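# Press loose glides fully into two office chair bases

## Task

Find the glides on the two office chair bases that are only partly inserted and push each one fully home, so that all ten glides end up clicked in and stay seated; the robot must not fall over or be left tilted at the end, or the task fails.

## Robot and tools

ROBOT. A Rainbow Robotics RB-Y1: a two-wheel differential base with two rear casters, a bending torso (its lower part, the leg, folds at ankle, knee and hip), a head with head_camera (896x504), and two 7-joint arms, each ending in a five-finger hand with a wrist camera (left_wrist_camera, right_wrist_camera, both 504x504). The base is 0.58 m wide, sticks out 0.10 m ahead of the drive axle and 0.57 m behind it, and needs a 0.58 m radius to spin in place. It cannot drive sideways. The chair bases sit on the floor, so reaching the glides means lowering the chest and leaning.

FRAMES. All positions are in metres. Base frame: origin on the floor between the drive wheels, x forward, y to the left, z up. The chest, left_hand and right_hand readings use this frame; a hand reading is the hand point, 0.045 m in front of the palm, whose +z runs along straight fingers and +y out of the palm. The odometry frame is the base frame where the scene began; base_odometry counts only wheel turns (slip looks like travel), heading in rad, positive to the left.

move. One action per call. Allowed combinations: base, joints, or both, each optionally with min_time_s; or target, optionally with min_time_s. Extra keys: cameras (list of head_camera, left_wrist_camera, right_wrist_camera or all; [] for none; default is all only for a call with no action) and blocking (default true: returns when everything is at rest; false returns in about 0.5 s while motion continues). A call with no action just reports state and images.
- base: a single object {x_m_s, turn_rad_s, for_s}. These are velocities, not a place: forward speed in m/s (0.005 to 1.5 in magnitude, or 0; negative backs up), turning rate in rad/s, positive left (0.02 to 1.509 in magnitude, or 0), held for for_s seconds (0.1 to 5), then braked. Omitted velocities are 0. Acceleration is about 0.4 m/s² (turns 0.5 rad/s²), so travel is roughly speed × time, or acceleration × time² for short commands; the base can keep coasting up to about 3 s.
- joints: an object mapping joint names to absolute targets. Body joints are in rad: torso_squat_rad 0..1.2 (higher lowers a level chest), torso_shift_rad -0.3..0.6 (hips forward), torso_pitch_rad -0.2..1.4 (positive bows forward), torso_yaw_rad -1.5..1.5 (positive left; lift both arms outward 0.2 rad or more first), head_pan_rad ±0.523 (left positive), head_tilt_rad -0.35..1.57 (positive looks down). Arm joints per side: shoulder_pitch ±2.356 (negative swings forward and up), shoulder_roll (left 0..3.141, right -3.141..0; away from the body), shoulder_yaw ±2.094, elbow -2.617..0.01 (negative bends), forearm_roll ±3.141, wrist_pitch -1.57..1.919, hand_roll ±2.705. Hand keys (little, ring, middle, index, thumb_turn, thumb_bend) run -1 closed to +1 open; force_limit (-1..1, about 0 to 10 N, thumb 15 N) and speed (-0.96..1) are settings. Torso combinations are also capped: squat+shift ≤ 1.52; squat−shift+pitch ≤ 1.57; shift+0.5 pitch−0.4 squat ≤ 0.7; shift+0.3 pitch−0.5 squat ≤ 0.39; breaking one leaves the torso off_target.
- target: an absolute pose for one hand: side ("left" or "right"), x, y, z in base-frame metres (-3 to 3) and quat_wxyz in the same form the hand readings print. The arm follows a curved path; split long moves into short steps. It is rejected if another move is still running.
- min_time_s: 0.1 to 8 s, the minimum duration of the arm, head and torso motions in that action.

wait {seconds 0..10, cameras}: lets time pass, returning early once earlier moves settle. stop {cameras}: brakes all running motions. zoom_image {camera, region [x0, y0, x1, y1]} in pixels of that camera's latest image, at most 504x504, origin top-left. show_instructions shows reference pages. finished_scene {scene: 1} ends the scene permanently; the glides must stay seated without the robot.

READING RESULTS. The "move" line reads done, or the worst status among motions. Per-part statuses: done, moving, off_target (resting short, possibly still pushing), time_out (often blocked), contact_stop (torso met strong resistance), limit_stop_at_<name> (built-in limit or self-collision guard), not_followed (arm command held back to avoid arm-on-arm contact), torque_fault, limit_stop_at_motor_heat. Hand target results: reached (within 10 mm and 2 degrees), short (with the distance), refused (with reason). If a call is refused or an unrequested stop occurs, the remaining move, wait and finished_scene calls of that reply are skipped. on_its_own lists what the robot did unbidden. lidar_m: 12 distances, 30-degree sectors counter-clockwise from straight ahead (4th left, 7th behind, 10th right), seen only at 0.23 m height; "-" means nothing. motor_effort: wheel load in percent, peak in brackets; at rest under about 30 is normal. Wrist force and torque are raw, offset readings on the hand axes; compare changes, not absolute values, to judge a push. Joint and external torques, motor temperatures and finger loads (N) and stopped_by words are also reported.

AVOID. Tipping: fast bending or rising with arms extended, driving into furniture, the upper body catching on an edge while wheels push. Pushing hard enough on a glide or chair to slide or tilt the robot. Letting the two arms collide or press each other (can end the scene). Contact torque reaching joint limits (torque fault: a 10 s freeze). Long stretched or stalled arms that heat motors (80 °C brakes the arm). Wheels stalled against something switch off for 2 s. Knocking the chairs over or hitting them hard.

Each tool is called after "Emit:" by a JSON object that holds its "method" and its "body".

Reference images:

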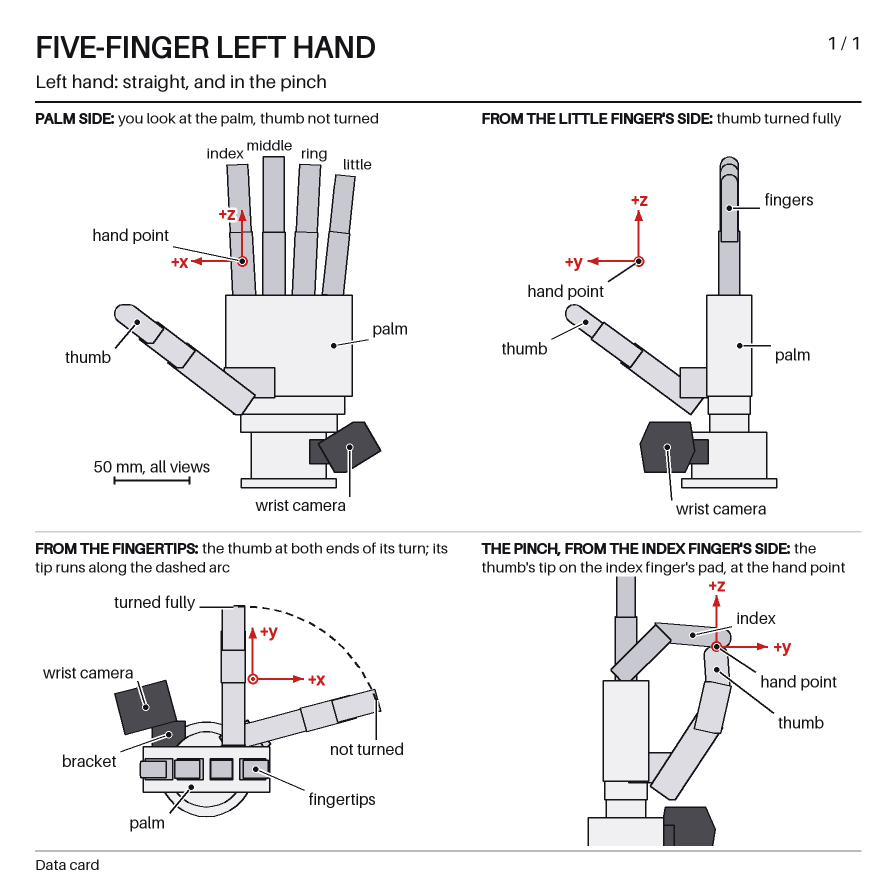

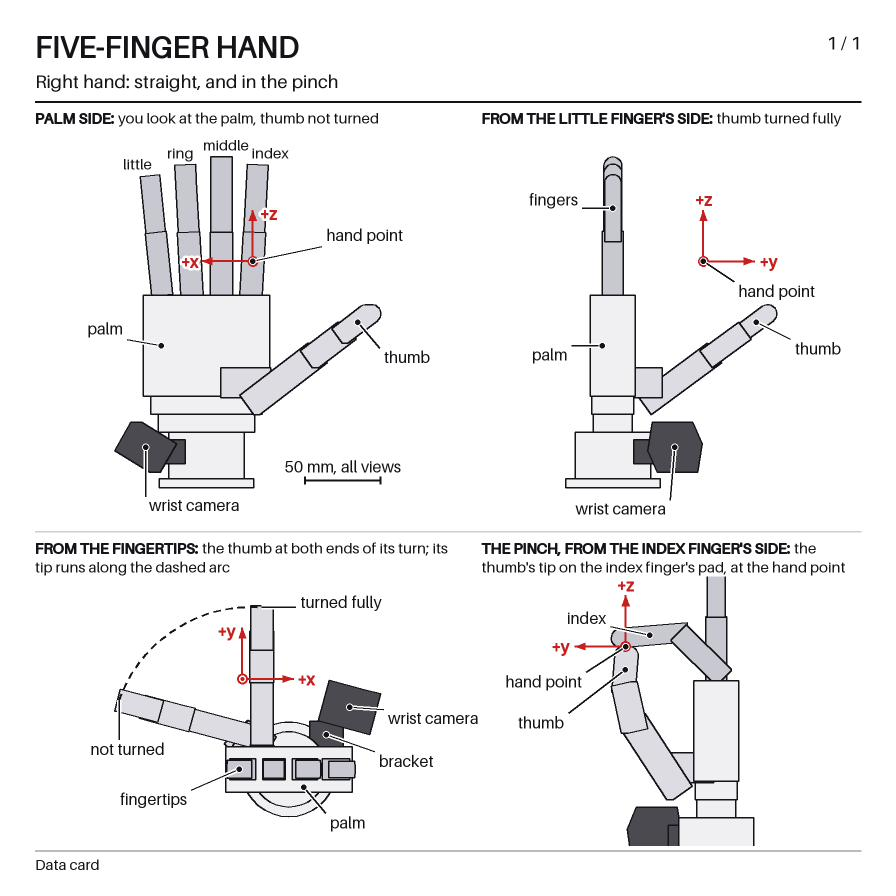

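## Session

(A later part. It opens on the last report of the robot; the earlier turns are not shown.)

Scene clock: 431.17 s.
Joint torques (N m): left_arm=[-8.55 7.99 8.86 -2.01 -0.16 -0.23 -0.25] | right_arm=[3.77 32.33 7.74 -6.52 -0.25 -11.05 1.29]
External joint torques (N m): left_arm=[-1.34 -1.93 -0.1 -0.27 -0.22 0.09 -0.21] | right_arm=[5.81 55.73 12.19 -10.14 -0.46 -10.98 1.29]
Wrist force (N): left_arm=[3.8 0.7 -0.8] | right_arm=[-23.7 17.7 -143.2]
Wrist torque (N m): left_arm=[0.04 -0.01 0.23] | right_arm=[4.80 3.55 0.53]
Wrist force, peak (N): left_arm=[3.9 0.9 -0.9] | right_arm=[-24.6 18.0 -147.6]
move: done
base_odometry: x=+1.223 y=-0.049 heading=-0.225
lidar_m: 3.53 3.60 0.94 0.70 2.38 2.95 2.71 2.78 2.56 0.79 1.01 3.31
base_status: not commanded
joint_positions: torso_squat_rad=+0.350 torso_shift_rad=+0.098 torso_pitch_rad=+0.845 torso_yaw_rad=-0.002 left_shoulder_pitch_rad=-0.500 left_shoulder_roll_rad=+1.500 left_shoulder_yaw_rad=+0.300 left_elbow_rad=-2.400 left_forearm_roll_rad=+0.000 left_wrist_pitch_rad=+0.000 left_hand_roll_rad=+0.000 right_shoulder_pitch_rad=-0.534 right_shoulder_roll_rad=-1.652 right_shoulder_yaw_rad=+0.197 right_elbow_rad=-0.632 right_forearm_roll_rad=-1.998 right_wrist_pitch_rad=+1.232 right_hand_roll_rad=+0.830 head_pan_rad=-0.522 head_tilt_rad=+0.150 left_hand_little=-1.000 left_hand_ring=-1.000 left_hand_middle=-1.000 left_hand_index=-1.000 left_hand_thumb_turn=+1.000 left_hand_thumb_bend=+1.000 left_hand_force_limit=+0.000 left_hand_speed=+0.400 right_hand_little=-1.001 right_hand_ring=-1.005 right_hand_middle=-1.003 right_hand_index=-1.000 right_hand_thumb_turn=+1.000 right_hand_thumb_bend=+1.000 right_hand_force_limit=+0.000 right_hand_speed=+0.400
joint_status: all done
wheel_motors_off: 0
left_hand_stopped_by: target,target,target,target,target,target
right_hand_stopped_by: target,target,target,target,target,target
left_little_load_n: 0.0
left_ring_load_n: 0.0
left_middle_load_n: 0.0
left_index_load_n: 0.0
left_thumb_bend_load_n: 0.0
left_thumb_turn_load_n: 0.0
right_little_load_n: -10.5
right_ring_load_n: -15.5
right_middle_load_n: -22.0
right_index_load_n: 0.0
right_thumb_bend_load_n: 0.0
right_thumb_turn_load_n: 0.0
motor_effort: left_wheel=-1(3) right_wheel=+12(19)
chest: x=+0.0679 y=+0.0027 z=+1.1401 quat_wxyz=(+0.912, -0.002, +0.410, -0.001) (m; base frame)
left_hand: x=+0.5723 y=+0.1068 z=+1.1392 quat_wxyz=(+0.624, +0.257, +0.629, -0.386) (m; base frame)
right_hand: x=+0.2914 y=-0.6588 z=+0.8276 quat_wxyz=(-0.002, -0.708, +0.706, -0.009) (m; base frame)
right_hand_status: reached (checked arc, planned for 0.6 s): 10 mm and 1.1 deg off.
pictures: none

Emit:
{"method": "move", "body": {"target": {"side": "right", "x": 0.288, "y": -0.657, "z": 0.844, "quat_wxyz": [0, -0.7071, 0.7071, 0]}, "min_time_s": 0.6}}

Emit:
{"method": "move", "body": {"target": {"side": "right", "x": 0.288, "y": -0.64, "z": 0.98, "quat_wxyz": [0, -0.7071, 0.7071, 0]}, "min_time_s": 1}}

Emit:
{"method": "move", "body": {"target": {"side": "right", "x": 0.2, "y": -0.5, "z": 1.08, "quat_wxyz": [0, -0.7071, 0.7071, 0]}, "min_time_s": 1.2}}

Emit:
{"method": "move", "body": {"joints": {"torso_pitch_rad": 0.4, "torso_shift_rad": 0.0, "head_tilt_rad": 0.7, "head_pan_rad": -0.5}, "min_time_s": 1.5, "cameras": ["head_camera"]}}

Scene clock: 432.30 s.
Joint torques (N m): left_arm=[-8.7 8.29 8.97 -2.04 -0.21 -0.3 -0.12] | right_arm=[0.02 -14.2 -4.09 2.83 -0.23 -1 0.33]
External joint torques (N m): left_arm=[-1.52 -1.61 0.01 -0.3 -0.27 0.02 -0.08] | right_arm=[2.1 9.05 0.24 -0.9 -0.43 -0.99 0.33]
Wrist force (N): left_arm=[3.7 0.7 -0.7] | right_arm=[3.6 6.8 -9.0]
Wrist torque (N m): left_arm=[0.03 0.03 0.21] | right_arm=[0.97 -0.56 0.79]
Wrist force, peak (N): left_arm=[3.8 0.9 -0.7] | right_arm=[-24.2 18.4 -145.7]
move: done
base_odometry: x=+1.223 y=-0.049 heading=-0.225
lidar_m: 3.52 3.60 0.95 0.71 2.38 2.93 2.71 2.79 2.56 0.80 1.02 3.32
base_status: not commanded
joint_positions: torso_squat_rad=+0.350 torso_shift_rad=+0.100 torso_pitch_rad=+0.849 torso_yaw_rad=+0.000 left_shoulder_pitch_rad=-0.500 left_shoulder_roll_rad=+1.500 left_shoulder_yaw_rad=+0.300 left_elbow_rad=-2.400 left_forearm_roll_rad=+0.000 left_wrist_pitch_rad=+0.000 left_hand_roll_rad=+0.000 right_shoulder_pitch_rad=-0.517 right_shoulder_roll_rad=-1.681 right_shoulder_yaw_rad=+0.183 right_elbow_rad=-0.618 right_forearm_roll_rad=-2.024 right_wrist_pitch_rad=+1.280 right_hand_roll_rad=+0.842 head_pan_rad=-0.522 head_tilt_rad=+0.150 left_hand_little=-1.000 left_hand_ring=-1.000 left_hand_middle=-1.000 left_hand_index=-1.000 left_hand_thumb_turn=+1.000 left_hand_thumb_bend=+1.000 left_hand_force_limit=+0.000 left_hand_speed=+0.400 right_hand_little=-1.000 right_hand_ring=-1.004 right_hand_middle=-1.000 right_hand_index=-1.000 right_hand_thumb_turn=+1.000 right_hand_thumb_bend=+1.000 right_hand_force_limit=+0.000 right_hand_speed=+0.400
joint_status: all done
wheel_motors_off: 0
left_hand_stopped_by: target,target,target,target,target,target
right_hand_stopped_by: target,target,target,target,target,target
left_little_load_n: 0.0
left_ring_load_n: 0.0
left_middle_load_n: 0.0
left_index_load_n: 0.0
left_thumb_bend_load_n: 0.0
left_thumb_turn_load_n: 0.0
right_little_load_n: -3.0
right_ring_load_n: -1.5
right_middle_load_n: -1.5
right_index_load_n: 0.0
right_thumb_bend_load_n: 0.0
right_thumb_turn_load_n: 0.0
motor_effort: left_wheel=-1(2) right_wheel=+10(12)
chest: x=+0.0697 y=+0.0007 z=+1.1392 quat_wxyz=(+0.911, +0.000, +0.412, +0.000) (m; base frame)
left_hand: x=+0.5741 y=+0.1047 z=+1.1368 quat_wxyz=(+0.622, +0.258, +0.631, -0.385) (m; base frame)
right_hand: x=+0.2898 y=-0.6582 z=+0.8396 quat_wxyz=(+0.000, -0.707, +0.707, +0.003) (m; base frame)
right_hand_status: reached (checked arc, planned for 0.6 s): 5 mm and 0.3 deg off.
pictures: none

Scene clock: 433.73 s.
Joint torques (N m): left_arm=[-8.75 8.02 8.76 -1.8 -0.11 -0.23 -0.14] | right_arm=[-3.88 -21.18 -1.13 7.35 0.5 -0.02 0.05]
External joint torques (N m): left_arm=[-1.58 -1.87 -0.2 -0.06 -0.17 0.08 -0.1] | right_arm=[-0.6 1.68 0.52 -0.3 0.3 -0.01 0.05]
Wrist force (N): left_arm=[3.8 0.9 -0.5] | right_arm=[6.2 6.2 9.8]
Wrist torque (N m): left_arm=[0.04 0.00 0.23] | right_arm=[0.46 -1.43 0.90]
Wrist force, peak (N): left_arm=[3.9 0.9 -0.7] | right_arm=[6.1 6.7 11.0]
move: done
base_odometry: x=+1.223 y=-0.049 heading=-0.225
lidar_m: 3.53 3.59 0.94 0.71 2.37 2.93 2.70 2.78 2.57 0.80 1.01 3.32
base_status: not commanded
joint_positions: torso_squat_rad=+0.350 torso_shift_rad=+0.100 torso_pitch_rad=+0.850 torso_yaw_rad=+0.000 left_shoulder_pitch_rad=-0.500 left_shoulder_roll_rad=+1.500 left_shoulder_yaw_rad=+0.300 left_elbow_rad=-2.400 left_forearm_roll_rad=+0.000 left_wrist_pitch_rad=+0.000 left_hand_roll_rad=+0.000 right_shoulder_pitch_rad=-0.700 right_shoulder_roll_rad=-2.236 right_shoulder_yaw_rad=+1.079 right_elbow_rad=-0.889 right_forearm_roll_rad=-2.882 right_wrist_pitch_rad=+1.256 right_hand_roll_rad=+1.003 head_pan_rad=-0.522 head_tilt_rad=+0.150 left_hand_little=-1.000 left_hand_ring=-1.000 left_hand_middle=-1.000 left_hand_index=-1.000 left_hand_thumb_turn=+1.000 left_hand_thumb_bend=+1.000 left_hand_force_limit=+0.000 left_hand_speed=+0.400 right_hand_little=-1.000 right_hand_ring=-1.003 right_hand_middle=-1.000 right_hand_index=-1.000 right_hand_thumb_turn=+1.000 right_hand_thumb_bend=+1.000 right_hand_force_limit=+0.000 right_hand_speed=+0.400
joint_status: all done
wheel_motors_off: 0
left_hand_stopped_by: target,target,target,target,target,target
right_hand_stopped_by: target,target,target,target,target,target
left_little_load_n: 0.0
left_ring_load_n: 0.0
left_middle_load_n: 0.0
left_index_load_n: 0.0
left_thumb_bend_load_n: 0.0
left_thumb_turn_load_n: 0.0
right_little_load_n: 0.0
right_ring_load_n: 0.0
right_middle_load_n: 0.0
right_index_load_n: 0.0
right_thumb_bend_load_n: 0.0
right_thumb_turn_load_n: 0.0
motor_effort: left_wheel=-1(2) right_wheel=+5(11)
chest: x=+0.0702 y=+0.0003 z=+1.1390 quat_wxyz=(+0.911, +0.000, +0.412, +0.000) (m; base frame)
left_hand: x=+0.5746 y=+0.1043 z=+1.1362 quat_wxyz=(+0.622, +0.258, +0.631, -0.385) (m; base frame)
right_hand: x=+0.2879 y=-0.6403 z=+0.9791 quat_wxyz=(+0.000, -0.706, +0.708, +0.003) (m; base frame)
right_hand_status: reached (checked arc, planned for 1.1 s): 1 mm and 0.4 deg off.
pictures: none

Scene clock: 435.43 s.
Joint torques (N m): left_arm=[-8.39 7.84 8.2 -1.66 -0.19 -0.17 -0.1] | right_arm=[-1.28 -12.16 -0.84 7.62 0.04 0 0.13]
External joint torques (N m): left_arm=[-1.21 -2.06 -0.76 0.08 -0.25 0.15 -0.07] | right_arm=[-0.55 1.18 0.26 0.12 -0.16 0.02 0.13]
Wrist force (N): left_arm=[3.7 0.8 -0.9] | right_arm=[6.6 6.1 9.9]
Wrist torque (N m): left_arm=[0.05 0.01 0.22] | right_arm=[0.46 -1.50 0.90]
Wrist force, peak (N): left_arm=[4.0 1.0 -0.7] | right_arm=[6.4 6.4 10.8]
move: done
base_odometry: x=+1.223 y=-0.049 heading=-0.225
lidar_m: 3.52 3.60 0.95 0.71 2.38 2.93 2.70 2.76 2.57 0.79 1.00 3.31
base_status: not commanded
joint_positions: torso_squat_rad=+0.350 torso_shift_rad=+0.100 torso_pitch_rad=+0.850 torso_yaw_rad=+0.000 left_shoulder_pitch_rad=-0.500 left_shoulder_roll_rad=+1.500 left_shoulder_yaw_rad=+0.300 left_elbow_rad=-2.400 left_forearm_roll_rad=+0.000 left_wrist_pitch_rad=+0.000 left_hand_roll_rad=+0.000 right_shoulder_pitch_rad=-0.957 right_shoulder_roll_rad=-3.002 right_shoulder_yaw_rad=+1.396 right_elbow_rad=-1.822 right_forearm_roll_rad=-3.008 right_wrist_pitch_rad=+1.080 right_hand_roll_rad=+1.054 head_pan_rad=-0.522 head_tilt_rad=+0.150 left_hand_little=-1.000 left_hand_ring=-1.000 left_hand_middle=-1.000 left_hand_index=-1.000 left_hand_thumb_turn=+1.000 left_hand_thumb_bend=+1.000 left_hand_force_limit=+0.000 left_hand_speed=+0.400 right_hand_little=-1.000 right_hand_ring=-1.003 right_hand_middle=-1.000 right_hand_index=-1.000 right_hand_thumb_turn=+1.000 right_hand_thumb_bend=+1.000 right_hand_force_limit=+0.000 right_hand_speed=+0.400
joint_status: all done
wheel_motors_off: 0
left_hand_stopped_by: target,target,target,target,target,target
right_hand_stopped_by: target,target,target,target,target,target
left_little_load_n: 0.0
left_ring_load_n: 0.0
left_middle_load_n: 0.0
left_index_load_n: 0.0
left_thumb_bend_load_n: 0.0
left_thumb_turn_load_n: 0.0
right_little_load_n: 0.0
right_ring_load_n: 0.0
right_middle_load_n: 0.0
right_index_load_n: 0.0
right_thumb_bend_load_n: 0.0
right_thumb_turn_load_n: 0.0
motor_effort: left_wheel=-2(2) right_wheel=+5(6)
chest: x=+0.0702 y=+0.0003 z=+1.1390 quat_wxyz=(+0.911, +0.000, +0.412, +0.000) (m; base frame)
left_hand: x=+0.5746 y=+0.1043 z=+1.1362 quat_wxyz=(+0.622, +0.258, +0.631, -0.385) (m; base frame)
right_hand: x=+0.2001 y=-0.5000 z=+1.0800 quat_wxyz=(+0.000, -0.707, +0.707, +0.000) (m; base frame)
right_hand_status: reached (checked arc, planned for 1.2 s): 0 mm and 0.1 deg off.
pictures: none

Scene clock: 437.40 s.
Joint torques (N m): left_arm=[-9.69 7.86 8.33 1.52 -0.09 0.37 -0.1] | right_arm=[2.34 -9.72 -5.07 7.32 -0.41 -0.36 0.14]
External joint torques (N m): left_arm=[-1.43 -2.63 -0.08 -0.13 -0.12 -0.04 -0.06] | right_arm=[-0.65 0.44 -0.14 0.03 0.04 0.08 0.14]
Wrist force (N): left_arm=[3.3 -1.4 -1.8] | right_arm=[6.2 8.1 9.1]
Wrist torque (N m): left_arm=[-0.04 0.01 0.29] | right_arm=[0.63 -1.43 0.95]
Wrist force, peak (N): left_arm=[4.3 1.2 -0.5] | right_arm=[6.1 8.5 9.8]
move: done
base_odometry: x=+1.223 y=-0.049 heading=-0.225
lidar_m: 3.53 3.61 0.95 0.71 2.37 2.95 2.70 2.78 2.57 0.79 1.01 3.34
base_status: not commanded
joint_positions: torso_squat_rad=+0.350 torso_shift_rad=+0.000 torso_pitch_rad=+0.400 torso_yaw_rad=+0.000 left_shoulder_pitch_rad=-0.500 left_shoulder_roll_rad=+1.500 left_shoulder_yaw_rad=+0.300 left_elbow_rad=-2.400 left_forearm_roll_rad=+0.000 left_wrist_pitch_rad=+0.000 left_hand_roll_rad=+0.000 right_shoulder_pitch_rad=-0.957 right_shoulder_roll_rad=-3.001 right_shoulder_yaw_rad=+1.396 right_elbow_rad=-1.822 right_forearm_roll_rad=-3.008 right_wrist_pitch_rad=+1.080 right_hand_roll_rad=+1.054 head_pan_rad=-0.500 head_tilt_rad=+0.700 left_hand_little=-1.000 left_hand_ring=-1.000 left_hand_middle=-1.000 left_hand_index=-1.000 left_hand_thumb_turn=+1.000 left_hand_thumb_bend=+1.000 left_hand_force_limit=+0.000 left_hand_speed=+0.400 right_hand_little=-1.000 right_hand_ring=-1.003 right_hand_middle=-1.000 right_hand_index=-1.000 right_hand_thumb_turn=+1.000 right_hand_thumb_bend=+1.000 right_hand_force_limit=+0.000 right_hand_speed=+0.400
joint_status: all done
wheel_motors_off: 0
left_hand_stopped_by: target,target,target,target,target,target
right_hand_stopped_by: target,target,target,target,target,target
left_little_load_n: 0.0
left_ring_load_n: 0.0
left_middle_load_n: 0.0
left_index_load_n: 0.0
left_thumb_bend_load_n: 0.0
left_thumb_turn_load_n: 0.0
right_little_load_n: 0.0
right_ring_load_n: 0.0
right_middle_load_n: 0.0
right_index_load_n: 0.0
right_thumb_bend_load_n: 0.0
right_thumb_turn_load_n: 0.0
motor_effort: left_wheel=-2(4) right_wheel=+6(6)
chest: x=-0.1075 y=+0.0003 z=+1.2231 quat_wxyz=(+0.980, +0.000, +0.199, +0.000) (m; base frame)
left_hand: x=+0.3478 y=+0.1045 z=+1.4400 quat_wxyz=(+0.747, +0.338, +0.477, -0.318) (m; base frame)
right_hand: x=+0.0352 y=-0.4999 z=+1.2265 quat_wxyz=(+0.158, -0.689, +0.689, -0.157) (m; base frame)
pictures: head_camera

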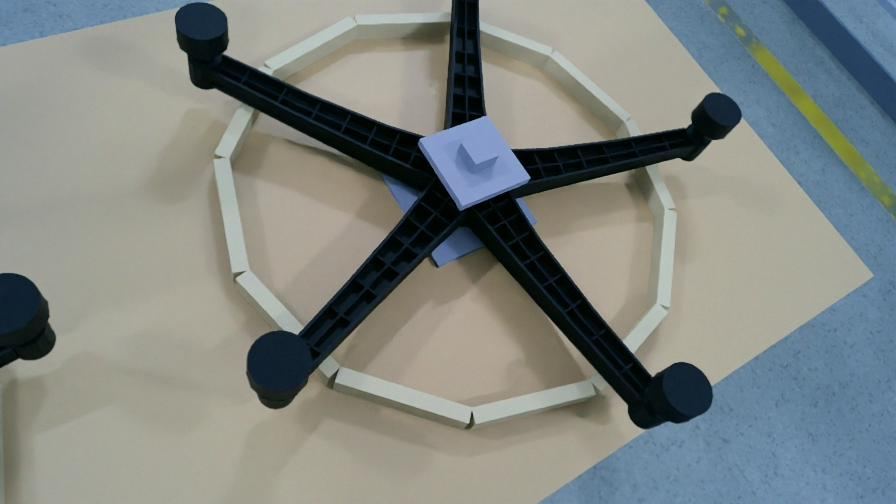

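Emit:
{"method": "move", "body": {"target": {"side": "right", "x": 0.04, "y": -0.42, "z": 1.0, "quat_wxyz": [0, -0.7071, 0.7071, 0]}, "min_time_s": 1.5}}

Emit:
{"method": "move", "body": {"target": {"side": "right", "x": 0.029, "y": -0.415, "z": 0.88, "quat_wxyz": [0, -0.7071, 0.7071, 0]}, "min_time_s": 1, "cameras": ["head_camera"]}}

Scene clock: 439.40 s.
Joint torques (N m): left_arm=[-9.54 8.56 8.57 1.61 -0.02 0.36 -0.02] | right_arm=[-5.73 -11.73 -2.98 3.85 0.32 0.19 0.11]
External joint torques (N m): left_arm=[-1.28 -1.93 0.16 -0.04 -0.05 -0.05 0.02] | right_arm=[0.16 0.7 -1.78 0.13 0.25 0.2 0.11]
Wrist force (N): left_arm=[3.3 -1.4 -2.0] | right_arm=[5.9 6.4 9.7]
Wrist torque (N m): left_arm=[-0.04 0.00 0.29] | right_arm=[0.58 -1.38 0.67]
Wrist force, peak (N): left_arm=[3.4 -1.3 -2.0] | right_arm=[6.2 8.4 9.7]
move: done
base_odometry: x=+1.223 y=-0.049 heading=-0.225
lidar_m: 3.54 3.60 0.95 0.70 2.39 2.93 2.71 2.78 2.57 0.79 1.01 3.32
base_status: not commanded
joint_positions: torso_squat_rad=+0.350 torso_shift_rad=+0.000 torso_pitch_rad=+0.400 torso_yaw_rad=+0.000 left_shoulder_pitch_rad=-0.500 left_shoulder_roll_rad=+1.500 left_shoulder_yaw_rad=+0.300 left_elbow_rad=-2.400 left_forearm_roll_rad=+0.000 left_wrist_pitch_rad=+0.000 left_hand_roll_rad=+0.000 right_shoulder_pitch_rad=-0.159 right_shoulder_roll_rad=-2.603 right_shoulder_yaw_rad=+0.871 right_elbow_rad=-2.225 right_forearm_roll_rad=-2.732 right_wrist_pitch_rad=+0.354 right_hand_roll_rad=+0.543 head_pan_rad=-0.500 head_tilt_rad=+0.700 left_hand_little=-1.000 left_hand_ring=-1.000 left_hand_middle=-1.000 left_hand_index=-1.000 left_hand_thumb_turn=+1.000 left_hand_thumb_bend=+1.000 left_hand_force_limit=+0.000 left_hand_speed=+0.400 right_hand_little=-1.000 right_hand_ring=-1.003 right_hand_middle=-1.000 right_hand_index=-1.000 right_hand_thumb_turn=+1.000 right_hand_thumb_bend=+1.000 right_hand_force_limit=+0.000 right_hand_speed=+0.400
joint_status: all done
wheel_motors_off: 0
left_hand_stopped_by: target,target,target,target,target,target
right_hand_stopped_by: target,target,target,target,target,target
left_little_load_n: 0.0
left_ring_load_n: 0.0
left_middle_load_n: 0.0
left_index_load_n: 0.0
left_thumb_bend_load_n: 0.5
left_thumb_turn_load_n: 0.0
right_little_load_n: 0.0
right_ring_load_n: 0.0
right_middle_load_n: 0.0
right_index_load_n: 0.0
right_thumb_bend_load_n: 0.0
right_thumb_turn_load_n: 0.0
motor_effort: left_wheel=-2(2) right_wheel=+6(6)
chest: x=-0.1075 y=+0.0003 z=+1.2231 quat_wxyz=(+0.980, +0.000, +0.199, +0.000) (m; base frame)
left_hand: x=+0.3478 y=+0.1044 z=+1.4400 quat_wxyz=(+0.747, +0.338, +0.477, -0.318) (m; base frame)
right_hand: x=+0.0399 y=-0.4198 z=+0.9999 quat_wxyz=(+0.001, -0.707, +0.707, +0.000) (m; base frame)
right_hand_status: reached (checked arc, planned for 1.5 s): 0 mm and 0.1 deg off.
pictures: none

Scene clock: 440.77 s.
Joint torques (N m): left_arm=[-10.22 8.74 8.29 1.6 -0.17 0.47 -0.17] | right_arm=[-8.05 -4.69 -1.48 1.83 0.19 0.28 0.14]
External joint torques (N m): left_arm=[-1.95 -1.74 -0.13 -0.05 -0.2 0.06 -0.13] | right_arm=[-0.41 1.02 -1.52 0.62 0.2 0.29 0.14]
Wrist force (N): left_arm=[3.3 -1.1 -1.9] | right_arm=[6.1 5.9 9.6]
Wrist torque (N m): left_arm=[-0.02 0.02 0.27] | right_arm=[0.44 -1.37 0.67]
Wrist force, peak (N): left_arm=[3.4 -1.3 -2.1] | right_arm=[6.3 7.1 9.7]
move: done
base_odometry: x=+1.223 y=-0.049 heading=-0.225
lidar_m: 3.54 3.60 0.95 0.71 2.38 2.93 2.70 2.77 2.58 0.79 1.00 3.32
base_status: not commanded
joint_positions: torso_squat_rad=+0.350 torso_shift_rad=+0.000 torso_pitch_rad=+0.400 torso_yaw_rad=+0.000 left_shoulder_pitch_rad=-0.500 left_shoulder_roll_rad=+1.500 left_shoulder_yaw_rad=+0.300 left_elbow_rad=-2.400 left_forearm_roll_rad=+0.000 left_wrist_pitch_rad=+0.000 left_hand_roll_rad=+0.000 right_shoulder_pitch_rad=+0.592 right_shoulder_roll_rad=-2.421 right_shoulder_yaw_rad=+0.350 right_elbow_rad=-2.126 right_forearm_roll_rad=-2.630 right_wrist_pitch_rad=-0.013 right_hand_roll_rad=+0.425 head_pan_rad=-0.500 head_tilt_rad=+0.700 left_hand_little=-1.000 left_hand_ring=-1.000 left_hand_middle=-1.000 left_hand_index=-1.000 left_hand_thumb_turn=+1.000 left_hand_thumb_bend=+1.000 left_hand_force_limit=+0.000 left_hand_speed=+0.400 right_hand_little=-1.000 right_hand_ring=-1.003 right_hand_middle=-1.000 right_hand_index=-1.000 right_hand_thumb_turn=+1.000 right_hand_thumb_bend=+1.000 right_hand_force_limit=+0.000 right_hand_speed=+0.400
joint_status: all done
wheel_motors_off: 0
left_hand_stopped_by: target,target,target,target,target,target
right_hand_stopped_by: target,target,target,target,target,target
left_little_load_n: 0.0
left_ring_load_n: 0.0
left_middle_load_n: 0.0
left_index_load_n: 0.0
left_thumb_bend_load_n: 0.0
left_thumb_turn_load_n: 0.0
right_little_load_n: 0.0
right_ring_load_n: 0.0
right_middle_load_n: 0.0
right_index_load_n: 0.5
right_thumb_bend_load_n: 0.0
right_thumb_turn_load_n: 0.0
motor_effort: left_wheel=-2(2) right_wheel=+5(6)
chest: x=-0.1075 y=+0.0003 z=+1.2231 quat_wxyz=(+0.980, +0.000, +0.199, +0.000) (m; base frame)
left_hand: x=+0.3478 y=+0.1044 z=+1.4400 quat_wxyz=(+0.747, +0.338, +0.477, -0.318) (m; base frame)
right_hand: x=+0.0288 y=-0.4150 z=+0.8799 quat_wxyz=(+0.000, -0.707, +0.707, +0.000) (m; base frame)
right_hand_status: reached (checked arc, planned for 1.0 s): 0 mm and 0.0 deg off.
pictures: head_camera

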